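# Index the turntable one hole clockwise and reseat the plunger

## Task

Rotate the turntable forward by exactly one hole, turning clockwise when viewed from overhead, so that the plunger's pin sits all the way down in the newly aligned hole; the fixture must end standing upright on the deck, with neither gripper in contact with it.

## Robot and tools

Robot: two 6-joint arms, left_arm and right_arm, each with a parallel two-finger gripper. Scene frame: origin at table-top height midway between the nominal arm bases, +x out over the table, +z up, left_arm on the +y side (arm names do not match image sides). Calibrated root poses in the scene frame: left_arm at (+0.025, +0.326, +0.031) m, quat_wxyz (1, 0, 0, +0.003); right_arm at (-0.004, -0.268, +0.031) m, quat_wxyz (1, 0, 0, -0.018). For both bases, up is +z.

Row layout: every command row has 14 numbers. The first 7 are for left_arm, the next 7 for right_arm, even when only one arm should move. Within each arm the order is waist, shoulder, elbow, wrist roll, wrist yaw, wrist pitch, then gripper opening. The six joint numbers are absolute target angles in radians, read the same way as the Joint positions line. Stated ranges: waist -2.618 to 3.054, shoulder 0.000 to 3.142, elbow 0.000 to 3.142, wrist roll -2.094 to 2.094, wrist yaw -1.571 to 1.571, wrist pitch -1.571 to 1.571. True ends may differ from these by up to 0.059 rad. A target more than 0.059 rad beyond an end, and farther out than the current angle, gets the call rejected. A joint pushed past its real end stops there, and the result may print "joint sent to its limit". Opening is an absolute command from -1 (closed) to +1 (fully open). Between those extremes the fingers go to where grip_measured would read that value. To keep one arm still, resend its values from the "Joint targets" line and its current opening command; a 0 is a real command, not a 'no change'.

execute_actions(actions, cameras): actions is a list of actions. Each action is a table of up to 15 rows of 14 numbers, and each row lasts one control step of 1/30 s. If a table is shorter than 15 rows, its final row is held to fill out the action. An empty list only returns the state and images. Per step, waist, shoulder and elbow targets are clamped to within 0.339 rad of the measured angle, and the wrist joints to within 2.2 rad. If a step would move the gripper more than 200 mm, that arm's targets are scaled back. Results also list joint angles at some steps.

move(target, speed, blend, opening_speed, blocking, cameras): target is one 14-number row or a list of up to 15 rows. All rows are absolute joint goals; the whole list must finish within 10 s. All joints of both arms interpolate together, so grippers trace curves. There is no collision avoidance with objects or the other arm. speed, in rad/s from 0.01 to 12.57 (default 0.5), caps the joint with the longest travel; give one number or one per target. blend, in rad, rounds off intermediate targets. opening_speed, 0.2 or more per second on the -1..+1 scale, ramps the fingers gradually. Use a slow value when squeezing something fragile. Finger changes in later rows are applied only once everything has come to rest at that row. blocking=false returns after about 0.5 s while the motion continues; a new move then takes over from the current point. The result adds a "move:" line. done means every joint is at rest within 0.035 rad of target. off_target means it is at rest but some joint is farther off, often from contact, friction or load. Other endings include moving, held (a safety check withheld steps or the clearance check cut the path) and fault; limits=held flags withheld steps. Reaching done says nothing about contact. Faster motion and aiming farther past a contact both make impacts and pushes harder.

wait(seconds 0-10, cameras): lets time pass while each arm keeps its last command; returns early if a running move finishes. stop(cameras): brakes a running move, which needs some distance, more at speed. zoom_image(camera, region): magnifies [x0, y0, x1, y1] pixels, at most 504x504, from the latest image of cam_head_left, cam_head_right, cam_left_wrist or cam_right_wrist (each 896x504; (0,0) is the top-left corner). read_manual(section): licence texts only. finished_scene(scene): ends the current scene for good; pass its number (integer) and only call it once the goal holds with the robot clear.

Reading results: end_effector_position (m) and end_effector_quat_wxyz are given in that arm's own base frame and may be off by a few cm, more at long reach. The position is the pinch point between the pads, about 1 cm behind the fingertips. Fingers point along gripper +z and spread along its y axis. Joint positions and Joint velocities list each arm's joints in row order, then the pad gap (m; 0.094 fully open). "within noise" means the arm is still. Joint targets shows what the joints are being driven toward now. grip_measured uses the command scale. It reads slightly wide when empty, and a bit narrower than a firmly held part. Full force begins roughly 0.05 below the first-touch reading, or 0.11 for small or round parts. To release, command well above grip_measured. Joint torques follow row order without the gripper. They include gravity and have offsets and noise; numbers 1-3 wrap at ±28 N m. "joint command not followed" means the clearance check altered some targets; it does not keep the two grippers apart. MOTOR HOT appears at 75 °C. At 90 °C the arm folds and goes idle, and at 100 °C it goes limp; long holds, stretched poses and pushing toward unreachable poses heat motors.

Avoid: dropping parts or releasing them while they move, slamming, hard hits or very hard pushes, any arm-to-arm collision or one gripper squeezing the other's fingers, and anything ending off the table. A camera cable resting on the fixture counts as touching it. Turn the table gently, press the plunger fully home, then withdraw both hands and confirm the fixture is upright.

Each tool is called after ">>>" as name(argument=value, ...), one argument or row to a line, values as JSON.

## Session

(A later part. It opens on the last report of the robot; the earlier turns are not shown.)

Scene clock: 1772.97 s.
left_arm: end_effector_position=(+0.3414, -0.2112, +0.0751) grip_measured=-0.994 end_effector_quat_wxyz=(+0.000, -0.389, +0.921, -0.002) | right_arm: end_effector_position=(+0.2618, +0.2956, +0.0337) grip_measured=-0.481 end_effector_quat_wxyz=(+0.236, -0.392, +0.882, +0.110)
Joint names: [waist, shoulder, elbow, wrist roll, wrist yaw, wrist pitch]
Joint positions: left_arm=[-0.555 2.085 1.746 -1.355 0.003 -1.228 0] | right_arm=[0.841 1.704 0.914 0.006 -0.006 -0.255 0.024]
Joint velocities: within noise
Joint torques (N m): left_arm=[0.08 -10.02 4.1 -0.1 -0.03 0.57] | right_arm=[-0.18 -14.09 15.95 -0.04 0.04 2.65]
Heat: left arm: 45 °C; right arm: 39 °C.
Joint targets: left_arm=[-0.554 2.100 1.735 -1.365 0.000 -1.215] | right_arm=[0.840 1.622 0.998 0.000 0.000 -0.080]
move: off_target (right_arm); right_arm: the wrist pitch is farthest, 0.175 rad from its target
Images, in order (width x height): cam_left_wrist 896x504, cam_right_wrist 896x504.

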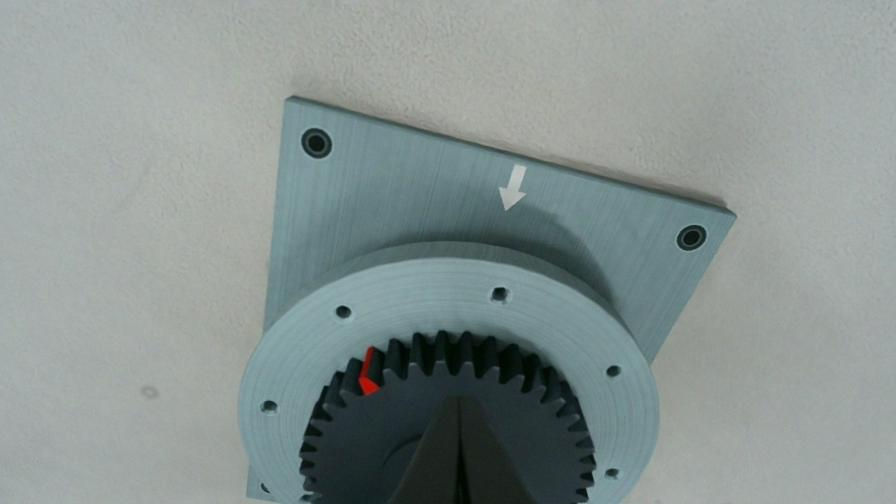

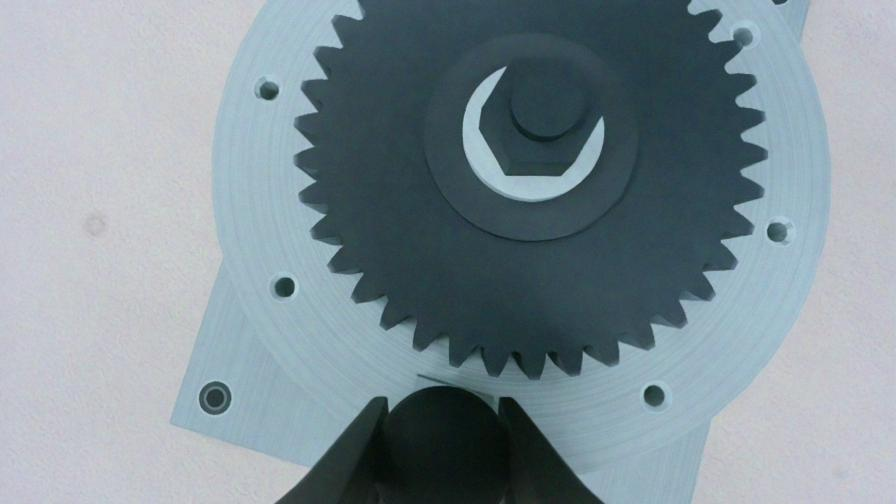

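>>> move(
  target=[-0.554, 2.10, 1.735, -1.365, 0, -1.215, -1.0, 0.84, 1.585, 1.036, 0.0, 0.0, -0.013, -0.75],
  speed=0.15,
  cameras=["cam_right_wrist"],
)

Scene clock: 1782.87 s.
left_arm: end_effector_position=(+0.3414, -0.2112, +0.0751) grip_measured=-0.994 end_effector_quat_wxyz=(+0.000, -0.389, +0.921, -0.002) | right_arm: end_effector_position=(+0.2627, +0.2966, +0.0378) grip_measured=-0.481 end_effector_quat_wxyz=(+0.237, -0.392, +0.882, +0.110)
Joint names: [waist, shoulder, elbow, wrist roll, wrist yaw, wrist pitch]
Joint positions: left_arm=[-0.555 2.085 1.746 -1.355 0.003 -1.228 0] | right_arm=[0.841 1.698 0.925 0.006 -0.006 -0.268 0.024]
Joint velocities: within noise
Joint torques (N m): left_arm=[0.05 -10 4.11 -0.11 -0.03 0.56] | right_arm=[-0.16 -16.62 18.74 -0.04 0.04 3.39]
Heat: left arm: 45 °C; right arm: 44 °C.
Joint targets: left_arm=[-0.554 2.100 1.735 -1.365 0.000 -1.215] | right_arm=[0.840 1.585 1.036 0.000 0.000 -0.013]
move: off_target (right_arm); right_arm: the wrist pitch is farthest, 0.255 rad from its target
Images, in order (width x height): cam_right_wrist 896x504.

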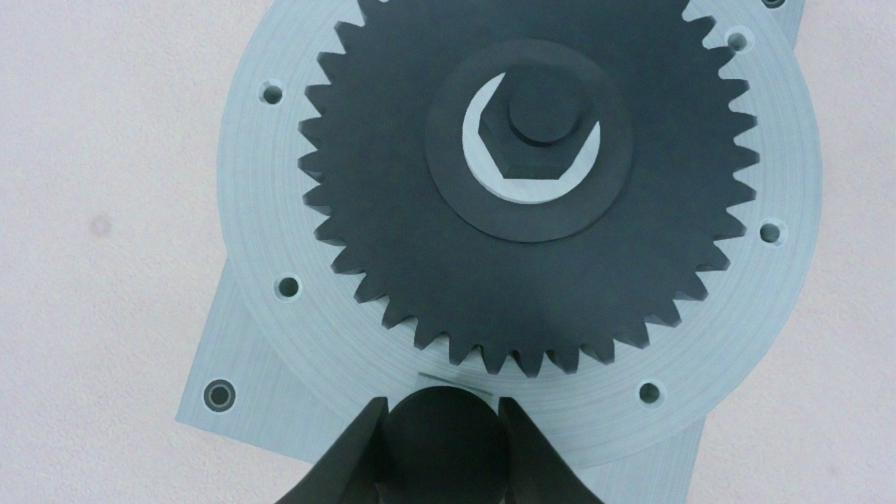

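>>> move(
  target=[-0.554, 2.10, 1.735, -1.365, 0, -1.215, -1.0, 0.84, 1.555, 1.068, 0.0, 0.0, 0.035, -0.75],
  speed=0.15,
  cameras=["cam_left_wrist","cam_right_wrist"],
)

Scene clock: 1790.73 s.
left_arm: end_effector_position=(+0.3414, -0.2112, +0.0751) grip_measured=-0.994 end_effector_quat_wxyz=(+0.000, -0.389, +0.921, -0.002) | right_arm: end_effector_position=(+0.2596, +0.2934, +0.0332) grip_measured=-0.481 end_effector_quat_wxyz=(+0.228, -0.393, +0.884, +0.107)
Joint names: [waist, shoulder, elbow, wrist roll, wrist yaw, wrist pitch]
Joint positions: left_arm=[-0.555 2.085 1.746 -1.355 0.003 -1.228 0] | right_arm=[0.841 1.703 0.92 0.006 -0.007 -0.279 0.024]
Joint velocities: within noise
Joint torques (N m): left_arm=[0.09 -10 4.08 -0.11 -0.03 0.57] | right_arm=[-0.05 -7.84 8.05 0.02 -0.03 1.17]
Heat: left arm: 45 °C; right arm: 47 °C.
Joint targets: left_arm=[-0.554 2.100 1.735 -1.365 0.000 -1.215] | right_arm=[0.841 1.698 0.924 0.006 -0.006 -0.268]
move: held (right_arm; a check stopped the path); limits=held; right_arm: the wrist pitch is farthest, 0.314 rad from its target
joint command not followed: on one or more control steps a check withheld the commanded joint targets of the right arm, and it was not sent them on those steps.
cause: the commanded joint targets, or the way to them, would bring a part of the robot too close to another arm (this arm's wrist camera and the left arm's wrist (the part past the wrist pitch), at the place that arm is still heading or pushing toward).
Images, in order (width x height): cam_left_wrist 896x504, cam_right_wrist 896x504.

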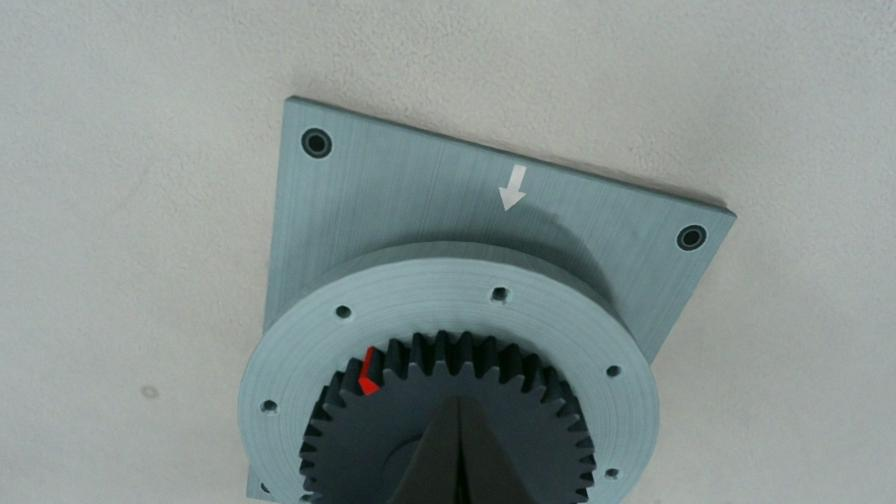

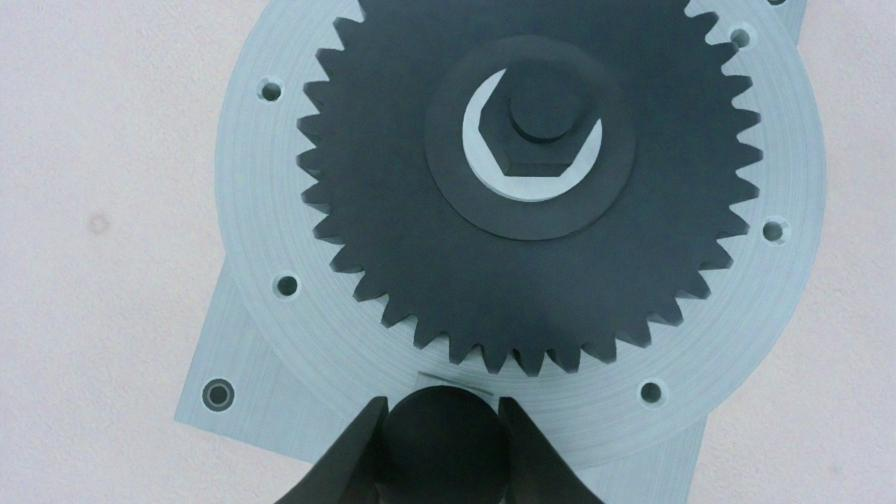

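>>> move(
  target=[
    [-0.554, 2.10, 1.735, -1.365, 0, -1.215, -1.0, 0.841, 1.698, 0.924, 0.006, -0.006, -0.268, 0.6],
    [-0.63, 2.06, 1.78, -1.2, 0, -1.27, -1.0, 0.84, 1.49, 0.96, 0.0, 0.0, -0.535, 0.6],
    [-0.722, 2.05, 1.78, -1.02, 0, -1.29, -0.25, 0.834, 1.515, 0.103, 0.0, 0.0, 1.028, 0.6],
  ],
  speed=0.6,
)

Scene clock: 2153.67 s.
left_arm: end_effector_position=(+0.2966, -0.2572, +0.0770) grip_measured=-0.252 end_effector_quat_wxyz=(-0.012, -0.156, +0.988, +0.012) | right_arm: end_effector_position=(+0.2220, +0.2514, +0.0593) grip_measured=+0.598 end_effector_quat_wxyz=(+0.511, -0.337, +0.756, +0.233)
Joint names: [waist, shoulder, elbow, wrist roll, wrist yaw, wrist pitch]
Joint positions: left_arm=[-0.716 2.085 1.752 -1.029 0.003 -1.272 0.035] | right_arm=[0.841 1.505 0.11 0.006 -0.007 1.017 0.075]
Joint velocities: within noise
Joint torques (N m): left_arm=[-0.54 -14.72 7.05 0.12 -0.03 0.12] | right_arm=[-0.72 -2.95 4.79 -0.06 0.05 1.83]
Heat: left arm: 44 °C; right arm: 34 °C.
Joint targets: left_arm=[-0.722 2.050 1.780 -1.020 0.000 -1.290] | right_arm=[0.834 1.515 0.103 0.000 0.000 1.028]
move: done

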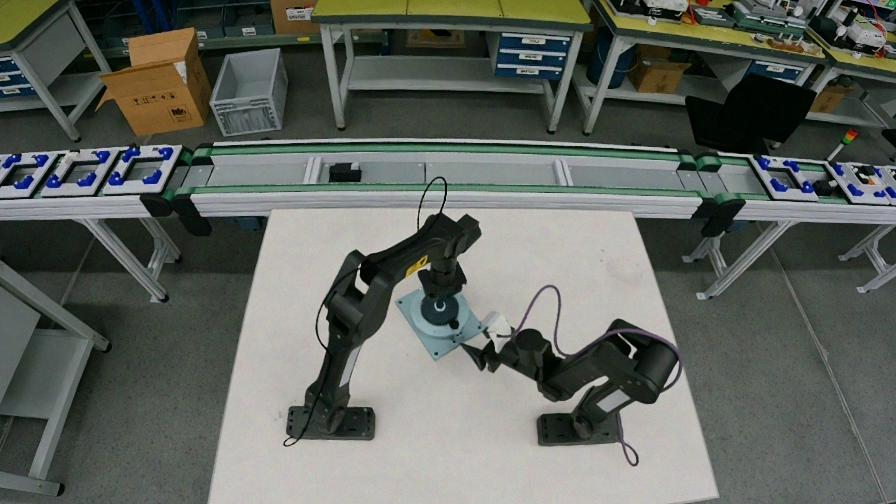

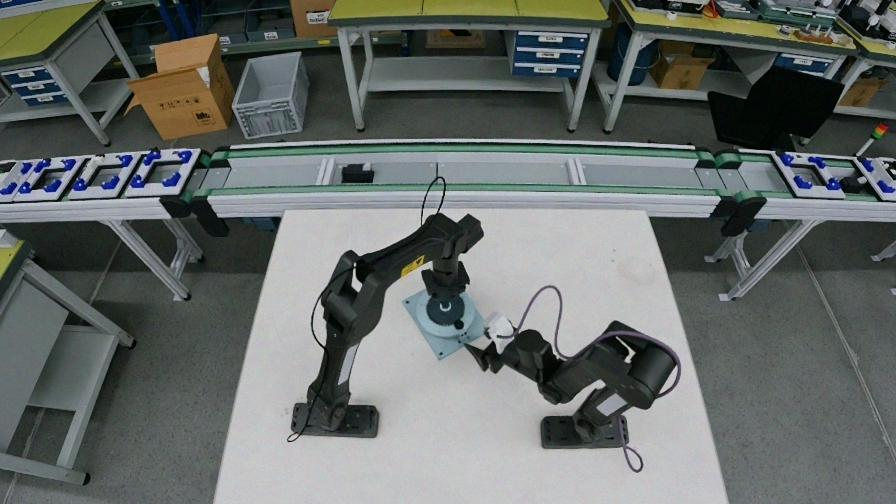

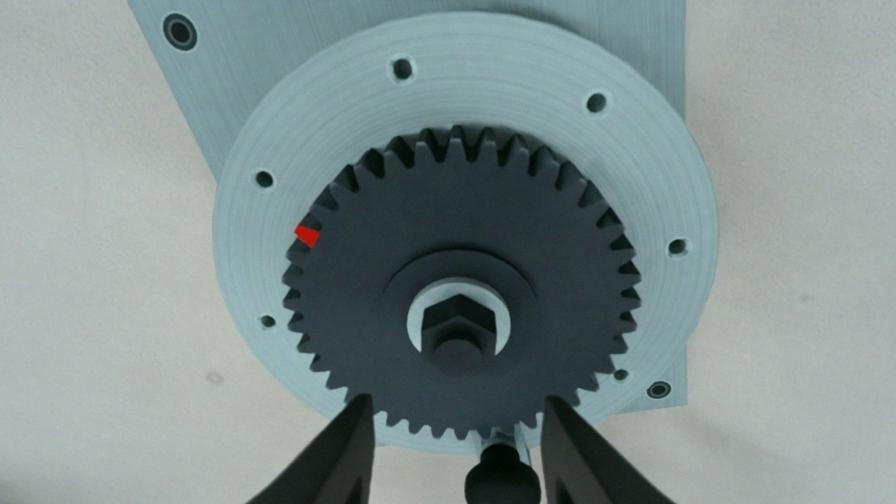

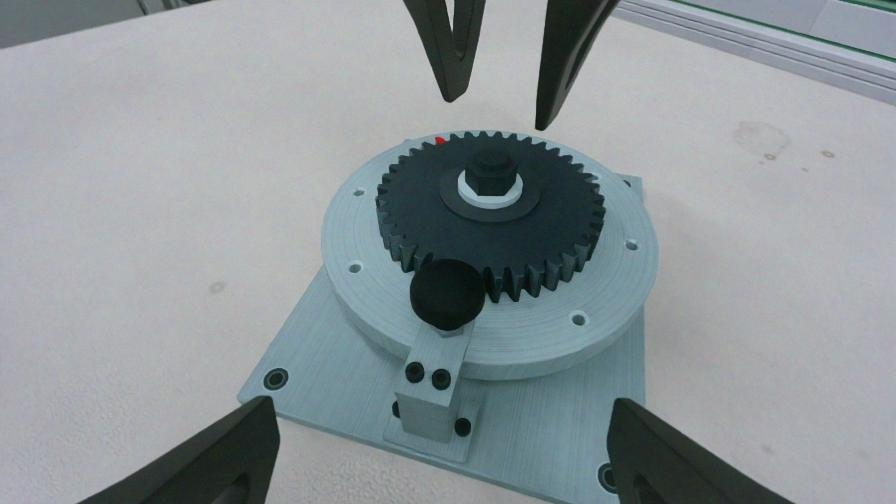

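>>> move(
  target=[
    [-0.722, 2.07, 1.626, -1.03, 0, -1.130, -0.25, 0.838, 1.872, 0.3295, 0.0, 0.0, 1.172, 0.6],
    [-0.722, 2.07, 1.626, -1.03, 0, -1.130, -0.78, 0.838, 1.872, 0.3295, 0.0, 0.0, 1.172, -0.72],
  ],
  speed=0.3,
  opening_speed=0.5,
)

>>> zoom_image(
  camera="cam_right_wrist",
  region=[300, 100, 650, 450],
)

Scene clock: 2186.67 s.
left_arm: end_effector_position=(+0.2963, -0.2572, +0.0486) grip_measured=-0.636 end_effector_quat_wxyz=(-0.007, -0.156, +0.988, +0.005) | right_arm: end_effector_position=(+0.2600, +0.2938, +0.0361) grip_measured=-0.487 end_effector_quat_wxyz=(+0.509, -0.338, +0.757, +0.233)
Joint names: [waist, shoulder, elbow, wrist roll, wrist yaw, wrist pitch]
Joint positions: left_arm=[-0.716 2.085 1.639 -1.029 0.004 -1.142 0.017] | right_arm=[0.841 1.856 0.316 0.006 -0.007 1.158 0.024]
Joint velocities: within noise
Joint torques (N m): left_arm=[-0.51 -12.64 3.82 0.01 -0.04 0.5] | right_arm=[-0.4 -5.04 5.81 -0.05 0.06 1.84]
Heat: left arm: 47 °C; right arm: 36 °C.
Joint targets: left_arm=[-0.722 2.070 1.626 -1.030 0.000 -1.130] | right_arm=[0.838 1.872 0.329 0.000 0.000 1.172]
move: done

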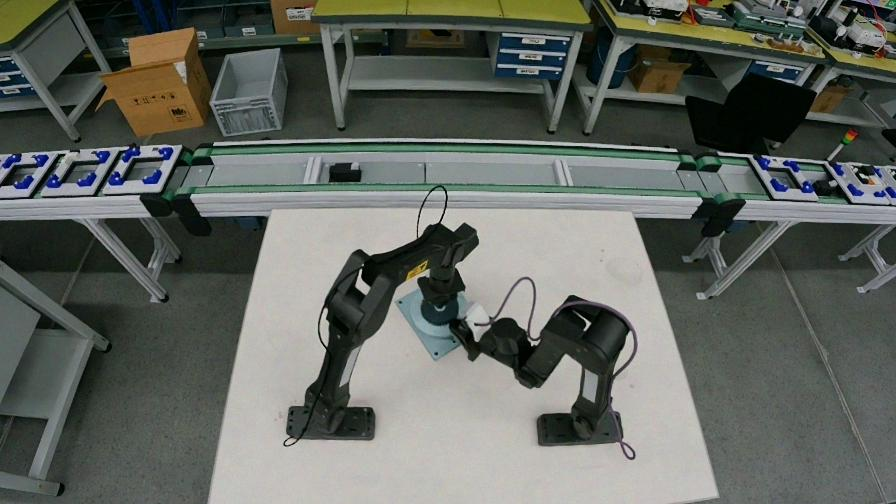

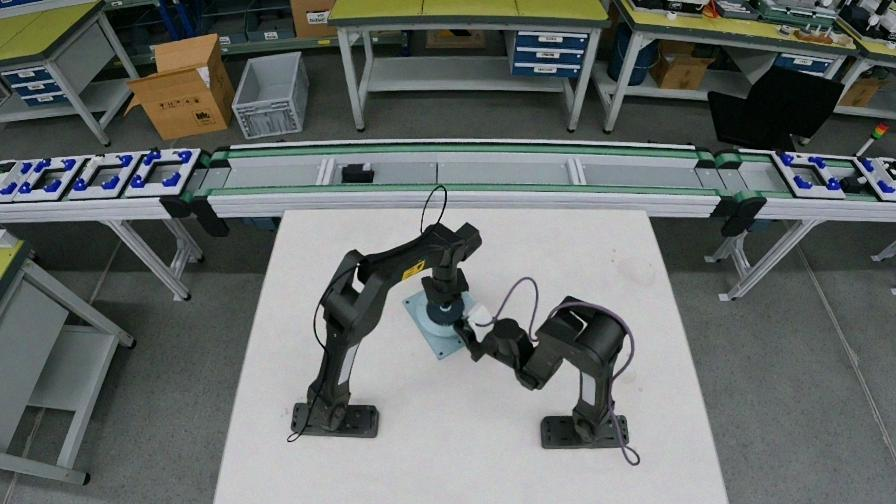

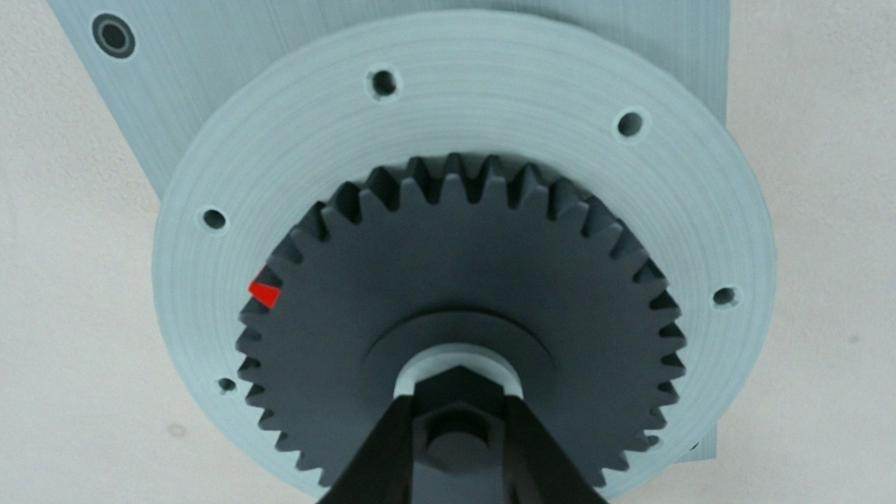

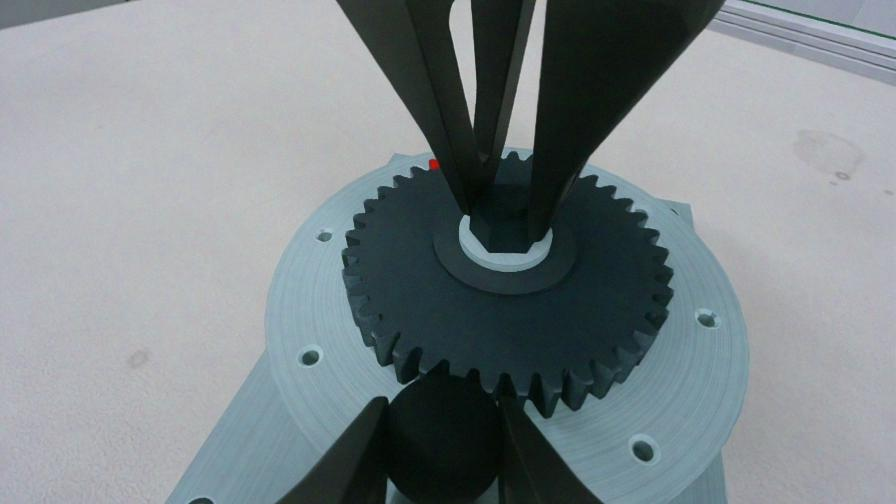

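Scaled by 1.440 from the camera's 896x504 image, which has a finer 1280x720 frame.

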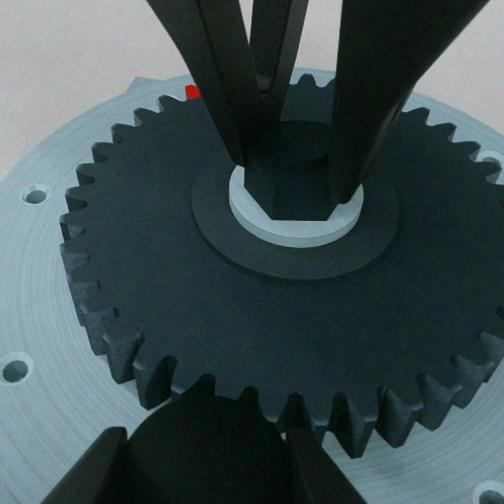

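>>> move(
  target=[
    [-0.722, 2.07, 1.626, -1.03, 0, -1.130, -0.78, 0.838, 1.80, 0.325, 0.0, 0.0, 1.34, -0.78],
    [-0.722, 2.07, 1.626, -1.03, 0, -1.130, -0.78, 0.838, 1.70, 0.342, 0.0, 0.0, 1.50, -0.78],
  ],
  speed=0.3,
  blend=0.05,
  cameras=["cam_right_wrist"],
)

Scene clock: 2199.70 s.
left_arm: end_effector_position=(+0.2962, -0.2573, +0.0486) grip_measured=-0.636 end_effector_quat_wxyz=(-0.007, -0.156, +0.988, +0.005) | right_arm: end_effector_position=(+0.2607, +0.2947, +0.0474) grip_measured=-0.487 end_effector_quat_wxyz=(+0.519, -0.335, +0.750, +0.237)
Joint names: [waist, shoulder, elbow, wrist roll, wrist yaw, wrist pitch]
Joint positions: left_arm=[-0.716 2.085 1.639 -1.029 0.005 -1.142 0.017] | right_arm=[0.841 1.818 0.313 0.006 -0.007 1.149 0.024]
Joint velocities: within noise
Joint torques (N m): left_arm=[-0.54 -12.67 3.81 0 -0.06 0.51] | right_arm=[-0.34 -15.57 7.53 -0.04 0.06 4.93]
Heat: left arm: 47 °C; right arm: 38 °C.
Joint targets: left_arm=[-0.722 2.070 1.626 -1.030 0.000 -1.130] | right_arm=[0.838 1.700 0.342 0.000 0.000 1.500]
move: off_target (right_arm); right_arm: the wrist pitch is farthest, 0.351 rad from its target
Images, in order (width x height): cam_right_wrist 896x504.

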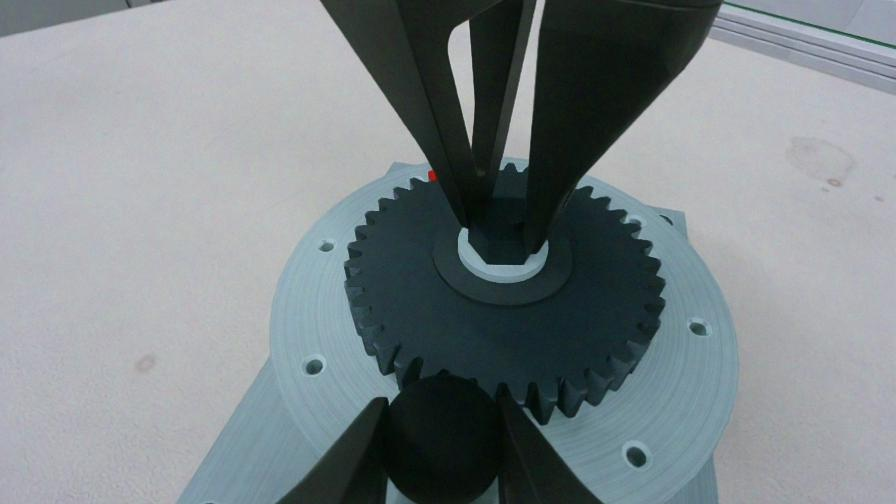

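>>> move(
  target=[-0.722, 2.07, 1.626, -0.80, 0, -1.130, -0.80, 0.838, 1.70, 0.342, 0.0, 0.0, 1.50, -0.78],
  speed=0.4,
  cameras=["cam_left_wrist","cam_right_wrist"],
)

Scene clock: 2211.70 s.
left_arm: end_effector_position=(+0.2963, -0.2574, +0.0486) grip_measured=-0.636 end_effector_quat_wxyz=(-0.008, -0.050, +0.999, +0.004) | right_arm: end_effector_position=(+0.2607, +0.2947, +0.0473) grip_measured=-0.487 end_effector_quat_wxyz=(+0.519, -0.335, +0.750, +0.237)
Joint names: [waist, shoulder, elbow, wrist roll, wrist yaw, wrist pitch]
Joint positions: left_arm=[-0.716 2.085 1.639 -0.815 0.005 -1.141 0.017] | right_arm=[0.841 1.818 0.313 0.006 -0.007 1.149 0.024]
Joint velocities: within noise
Joint torques (N m): left_arm=[-0.55 -12.67 3.84 0.17 -0.05 0.5] | right_arm=[-0.28 -15.57 7.54 -0.05 0.05 4.92]
Heat: left arm: 47 °C; right arm: 51 °C.
Joint targets: left_arm=[-0.722 2.070 1.626 -0.800 0.000 -1.130] | right_arm=[0.838 1.700 0.342 0.000 0.000 1.500]
move: off_target (right_arm); right_arm: the wrist pitch is farthest, 0.351 rad from its target
Images, in order (width x height): cam_left_wrist 896x504, cam_right_wrist 896x504.

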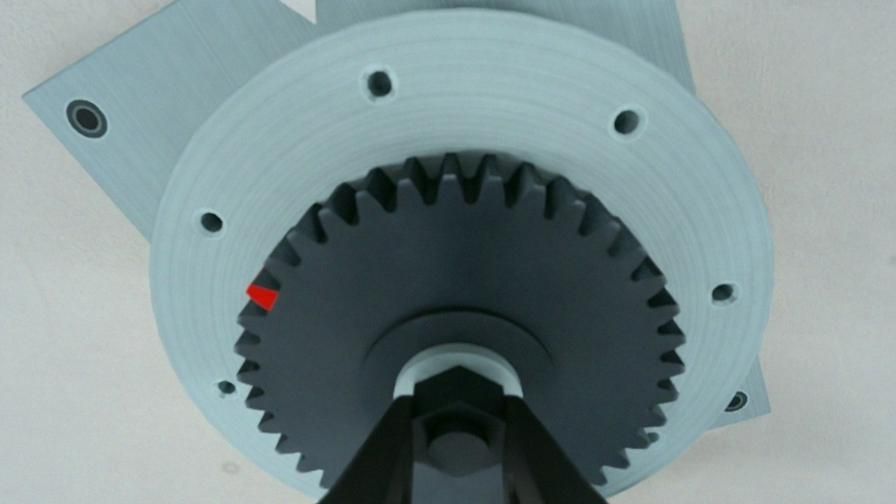

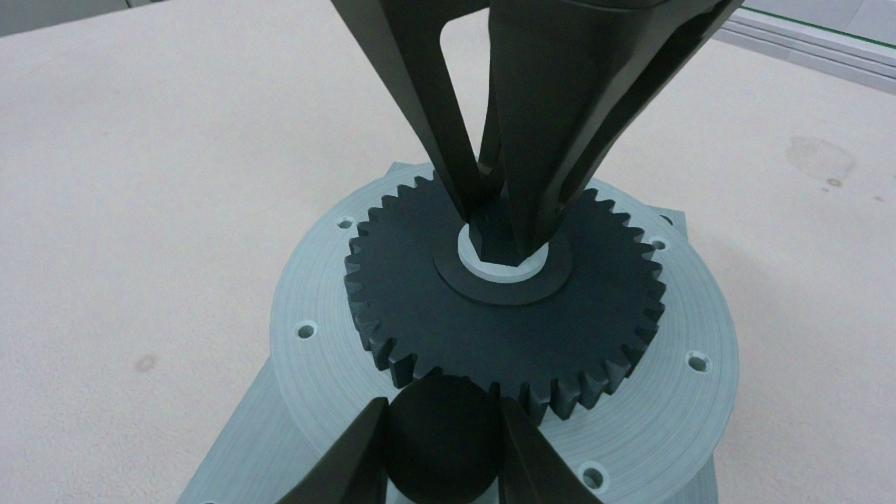

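>>> move(
  target=[-0.722, 2.07, 1.626, -0.230, 0, -1.130, -0.80, 0.838, 1.70, 0.342, 0.0, 0.0, 1.50, -0.78],
  speed=0.5,
  cameras=["cam_left_wrist","cam_right_wrist"],
)

>>> move(
  target=[-0.722, 2.07, 1.626, -0.230, 0, -1.130, -0.80, 0.838, 1.872, 0.3295, 0.0, 0.0, 1.172, -0.78],
  speed=0.25,
  cameras=["cam_left_wrist","cam_right_wrist"],
)

Scene clock: 2234.00 s.
left_arm: end_effector_position=(+0.2971, -0.2570, +0.0486) grip_measured=-0.636 end_effector_quat_wxyz=(-0.007, +0.233, +0.972, +0.003) | right_arm: end_effector_position=(+0.2607, +0.2946, +0.0472) grip_measured=-0.487 end_effector_quat_wxyz=(+0.519, -0.335, +0.750, +0.237)
Joint names: [waist, shoulder, elbow, wrist roll, wrist yaw, wrist pitch]
Joint positions: left_arm=[-0.716 2.085 1.639 -0.246 0 -1.14 0.017] | right_arm=[0.841 1.818 0.313 0.006 -0.007 1.149 0.024]
Joint velocities: within noise
Joint torques (N m): left_arm=[-0.57 -12.66 3.84 0.19 0 0.49] | right_arm=[-0.38 -15.57 7.54 -0.05 0.06 4.92]
Heat: left arm: 46 °C; right arm: 63 °C.
Joint targets: left_arm=[-0.722 2.070 1.626 -0.230 0.000 -1.130] | right_arm=[0.838 1.700 0.342 0.000 0.000 1.500]
move: off_target (right_arm); right_arm: the wrist pitch is farthest, 0.351 rad from its target
Images, in order (width x height): cam_left_wrist 896x504, cam_right_wrist 896x504.

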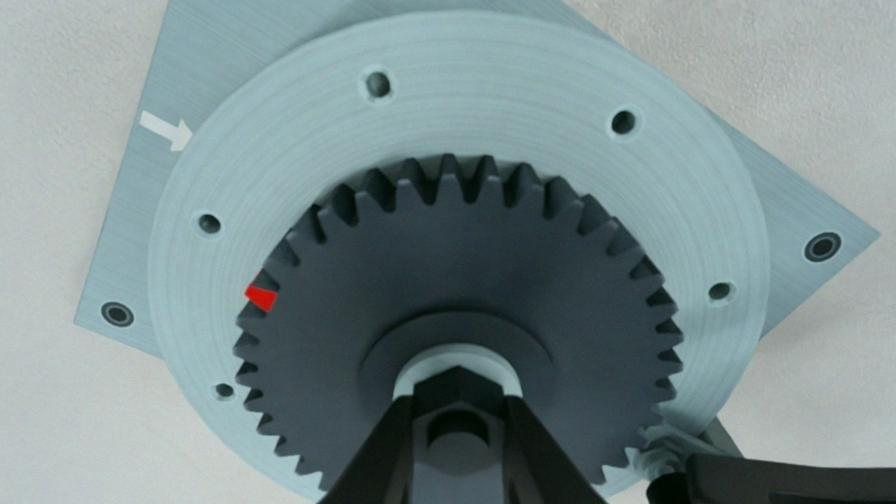

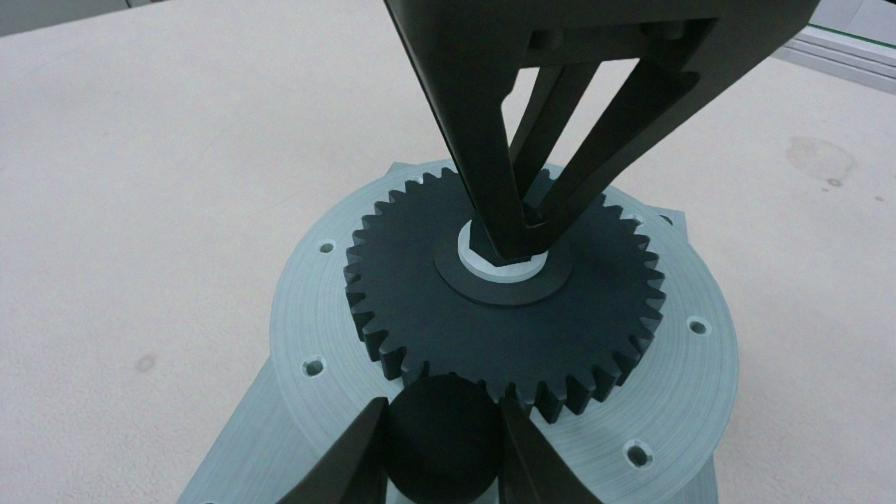

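Scene clock: 2235.57 s.
left_arm: end_effector_position=(+0.2971, -0.2570, +0.0486) grip_measured=-0.636 end_effector_quat_wxyz=(-0.007, +0.234, +0.972, +0.003) | right_arm: end_effector_position=(+0.2596, +0.2934, +0.0363) grip_measured=-0.487 end_effector_quat_wxyz=(+0.508, -0.338, +0.757, +0.232)
Joint names: [waist, shoulder, elbow, wrist roll, wrist yaw, wrist pitch]
Joint positions: left_arm=[-0.716 2.085 1.639 -0.243 0 -1.14 0.017] | right_arm=[0.841 1.851 0.314 0.006 -0.007 1.152 0.024]
Joint velocities: within noise
Joint torques (N m): left_arm=[-0.59 -12.68 3.86 0.17 0 0.48] | right_arm=[-0.34 -4.53 5.96 -0.04 0.06 1.91]
Heat: left arm: 46 °C; right arm: 63 °C.
Joint targets: left_arm=[-0.722 2.070 1.626 -0.230 0.000 -1.130] | right_arm=[0.838 1.872 0.330 0.000 0.000 1.172]
move: done
Images, in order (width x height): cam_left_wrist 896x504, cam_right_wrist 896x504.

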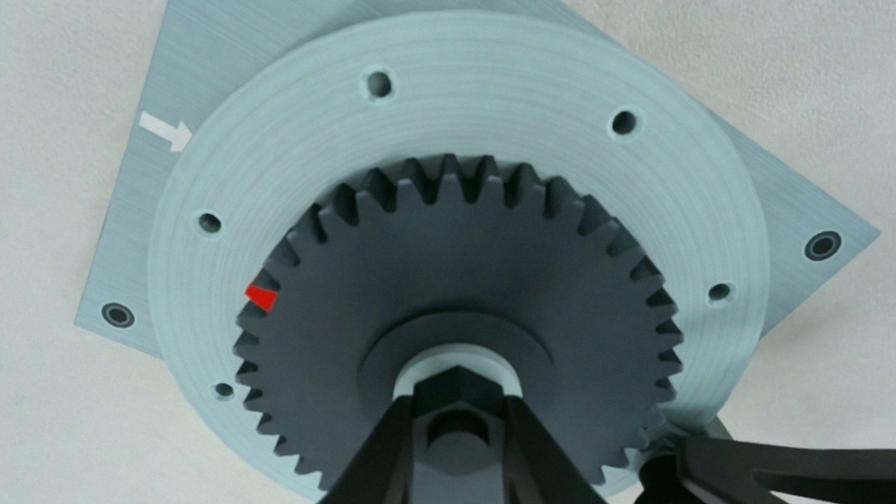

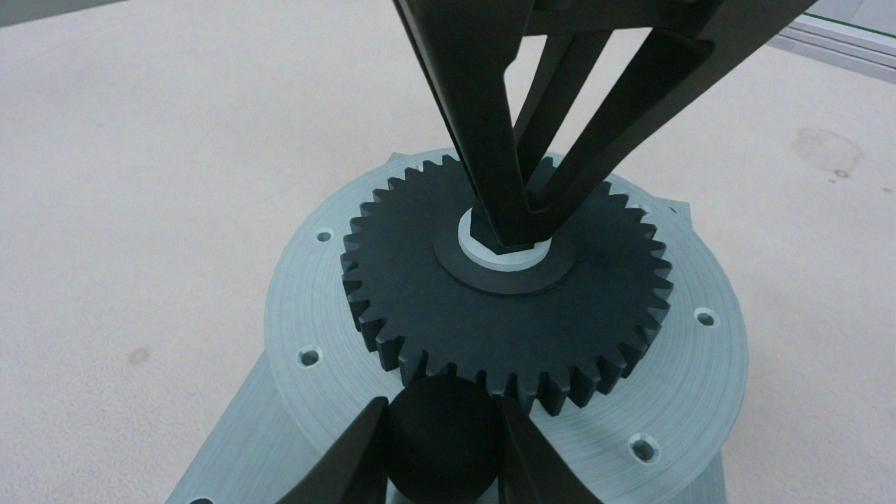

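>>> move(
  target=[
    [-0.722, 2.07, 1.626, -0.230, 0, -1.130, -0.25, 0.838, 1.872, 0.3295, 0.0, 0.0, 1.172, 0.6],
    [-0.722, 2.05, 1.78, -0.23, 0, -1.29, -0.25, 0.838, 1.515, 0.103, 0.0, 0.0, 1.028, 0.6],
  ],
  speed=0.4,
  opening_speed=1.0,
)

>>> zoom_image(
  camera="cam_right_wrist",
  region=[360, 220, 560, 470],
)

Scene clock: 2250.50 s.
left_arm: end_effector_position=(+0.2967, -0.2566, +0.0773) grip_measured=-0.252 end_effector_quat_wxyz=(-0.015, +0.236, +0.972, +0.008) | right_arm: end_effector_position=(+0.2224, +0.2518, +0.0558) grip_measured=+0.598 end_effector_quat_wxyz=(+0.508, -0.338, +0.757, +0.232)
Joint names: [waist, shoulder, elbow, wrist roll, wrist yaw, wrist pitch]
Joint positions: left_arm=[-0.716 2.085 1.754 -0.24 0 -1.274 0.035] | right_arm=[0.841 1.533 0.111 0.006 -0.007 1.037 0.075]
Joint velocities: within noise
Joint torques (N m): left_arm=[-0.58 -14.71 6.93 0.13 0 0.15] | right_arm=[-0.29 -5.15 4.51 -0.02 0.04 1.64]
Heat: left arm: 47 °C; right arm: 52 °C.
Joint targets: left_arm=[-0.722 2.050 1.780 -0.230 0.000 -1.290] | right_arm=[0.838 1.515 0.103 0.000 0.000 1.028]
move: done

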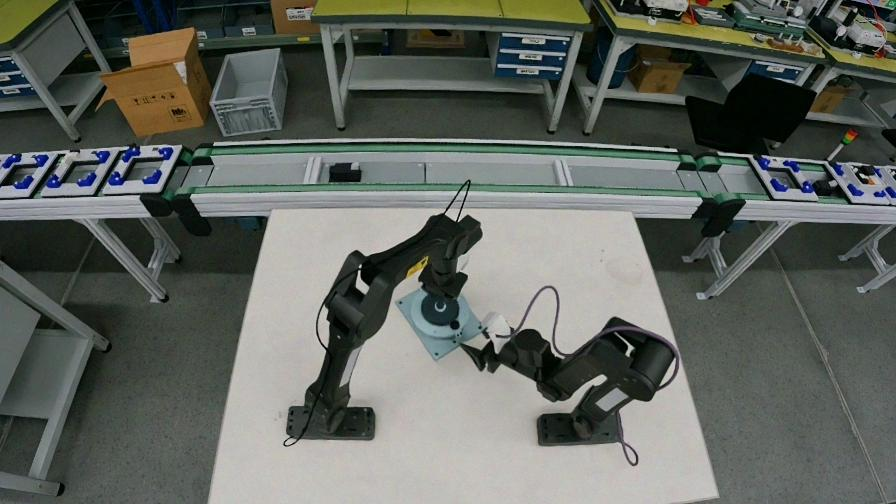

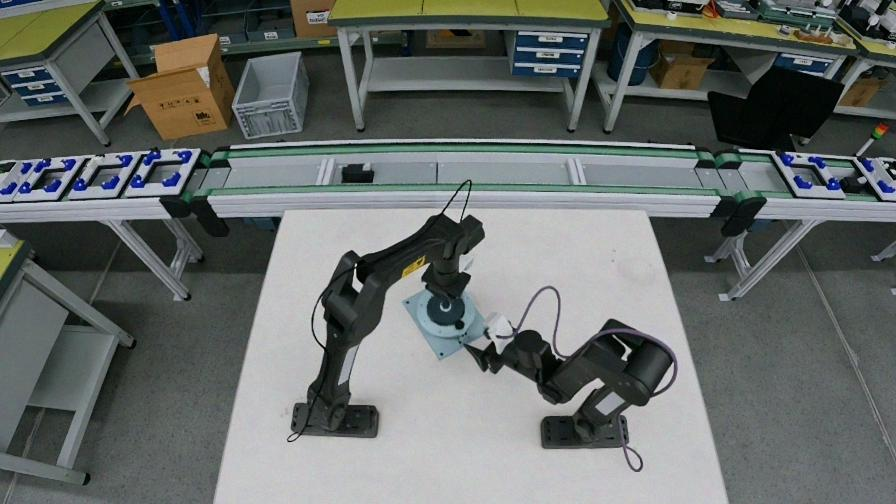

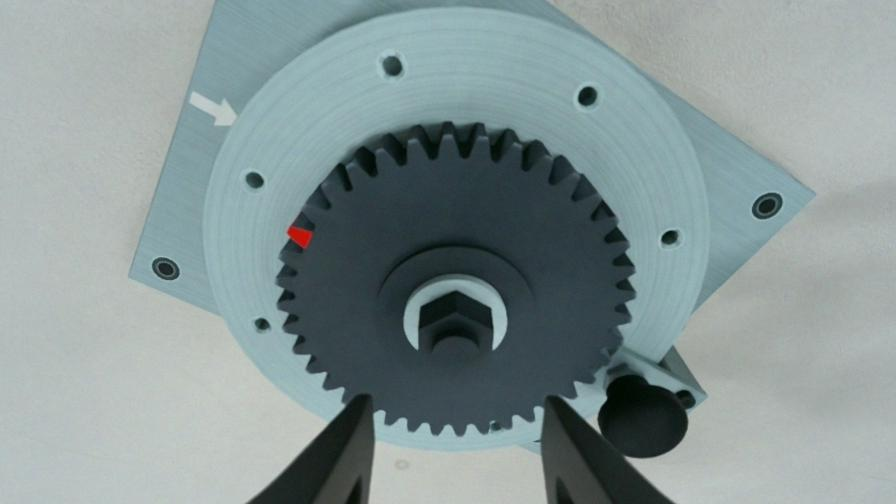

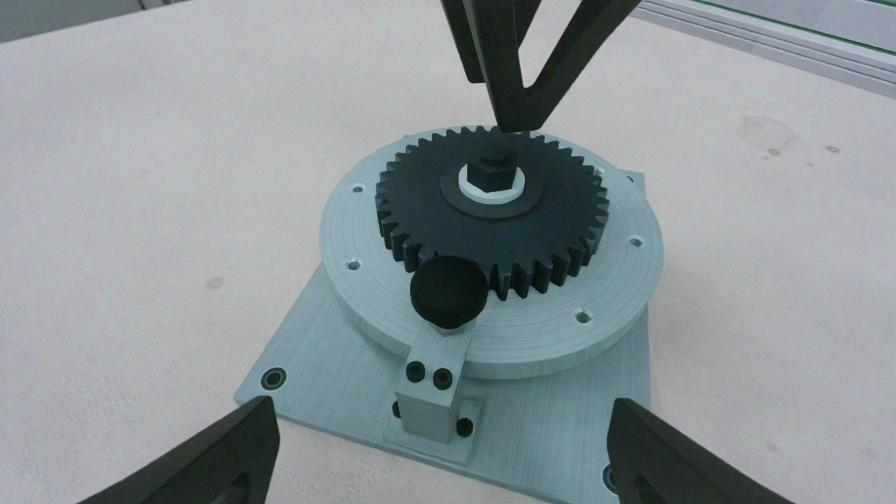

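Scaled by 2.016 from the camera's 896x504 image, which has a finer 1280x720 frame.

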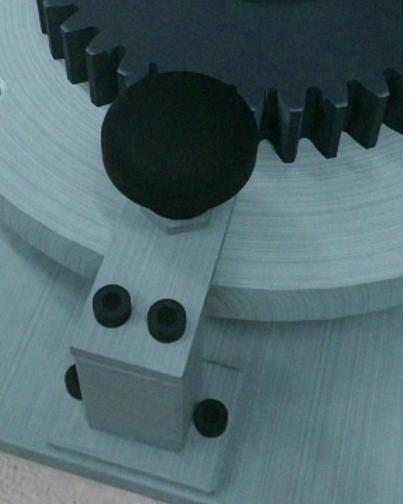

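>>> zoom_image(
  camera="cam_left_wrist",
  region=[380, 250, 540, 410],
)

>>> zoom_image(
  camera="cam_head_left",
  region=[380, 255, 500, 375],
)

>>> zoom_image(
  camera="cam_head_right",
  region=[390, 255, 510, 375],
)

Scaled by 3.150 from the camera's 896x504 image, which has a finer 1280x720 frame.

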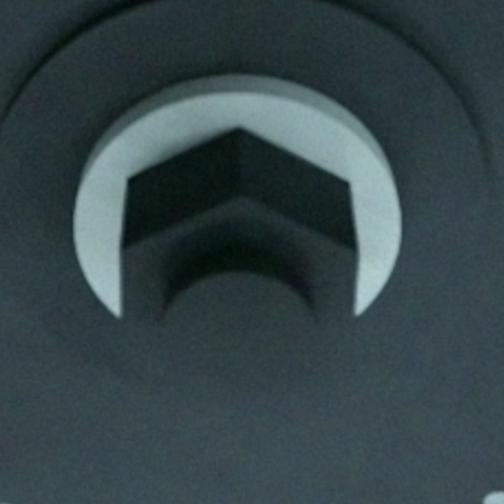

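Scaled by 4.200 from the camera's 896x504 image, which has a finer 1280x720 frame.

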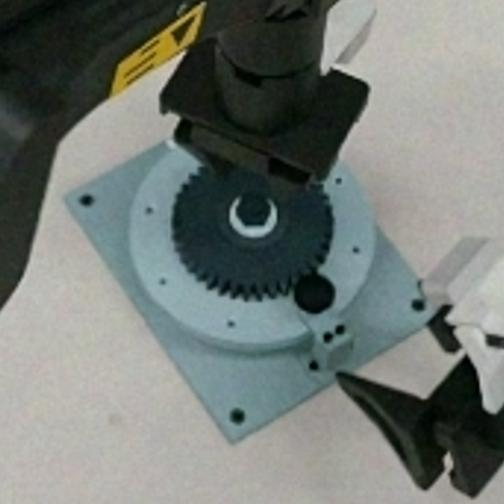

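Scaled by 4.200 from the camera's 896x504 image, which has a finer 1280x720 frame.

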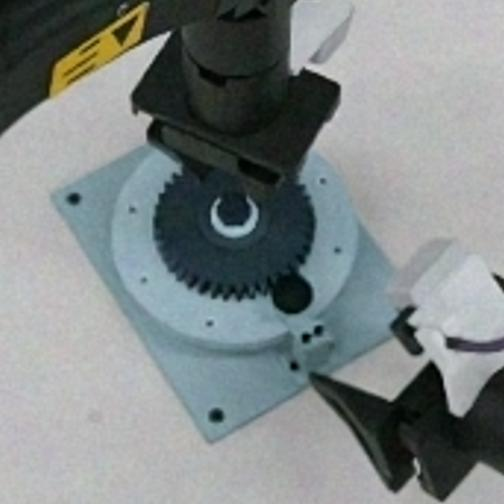

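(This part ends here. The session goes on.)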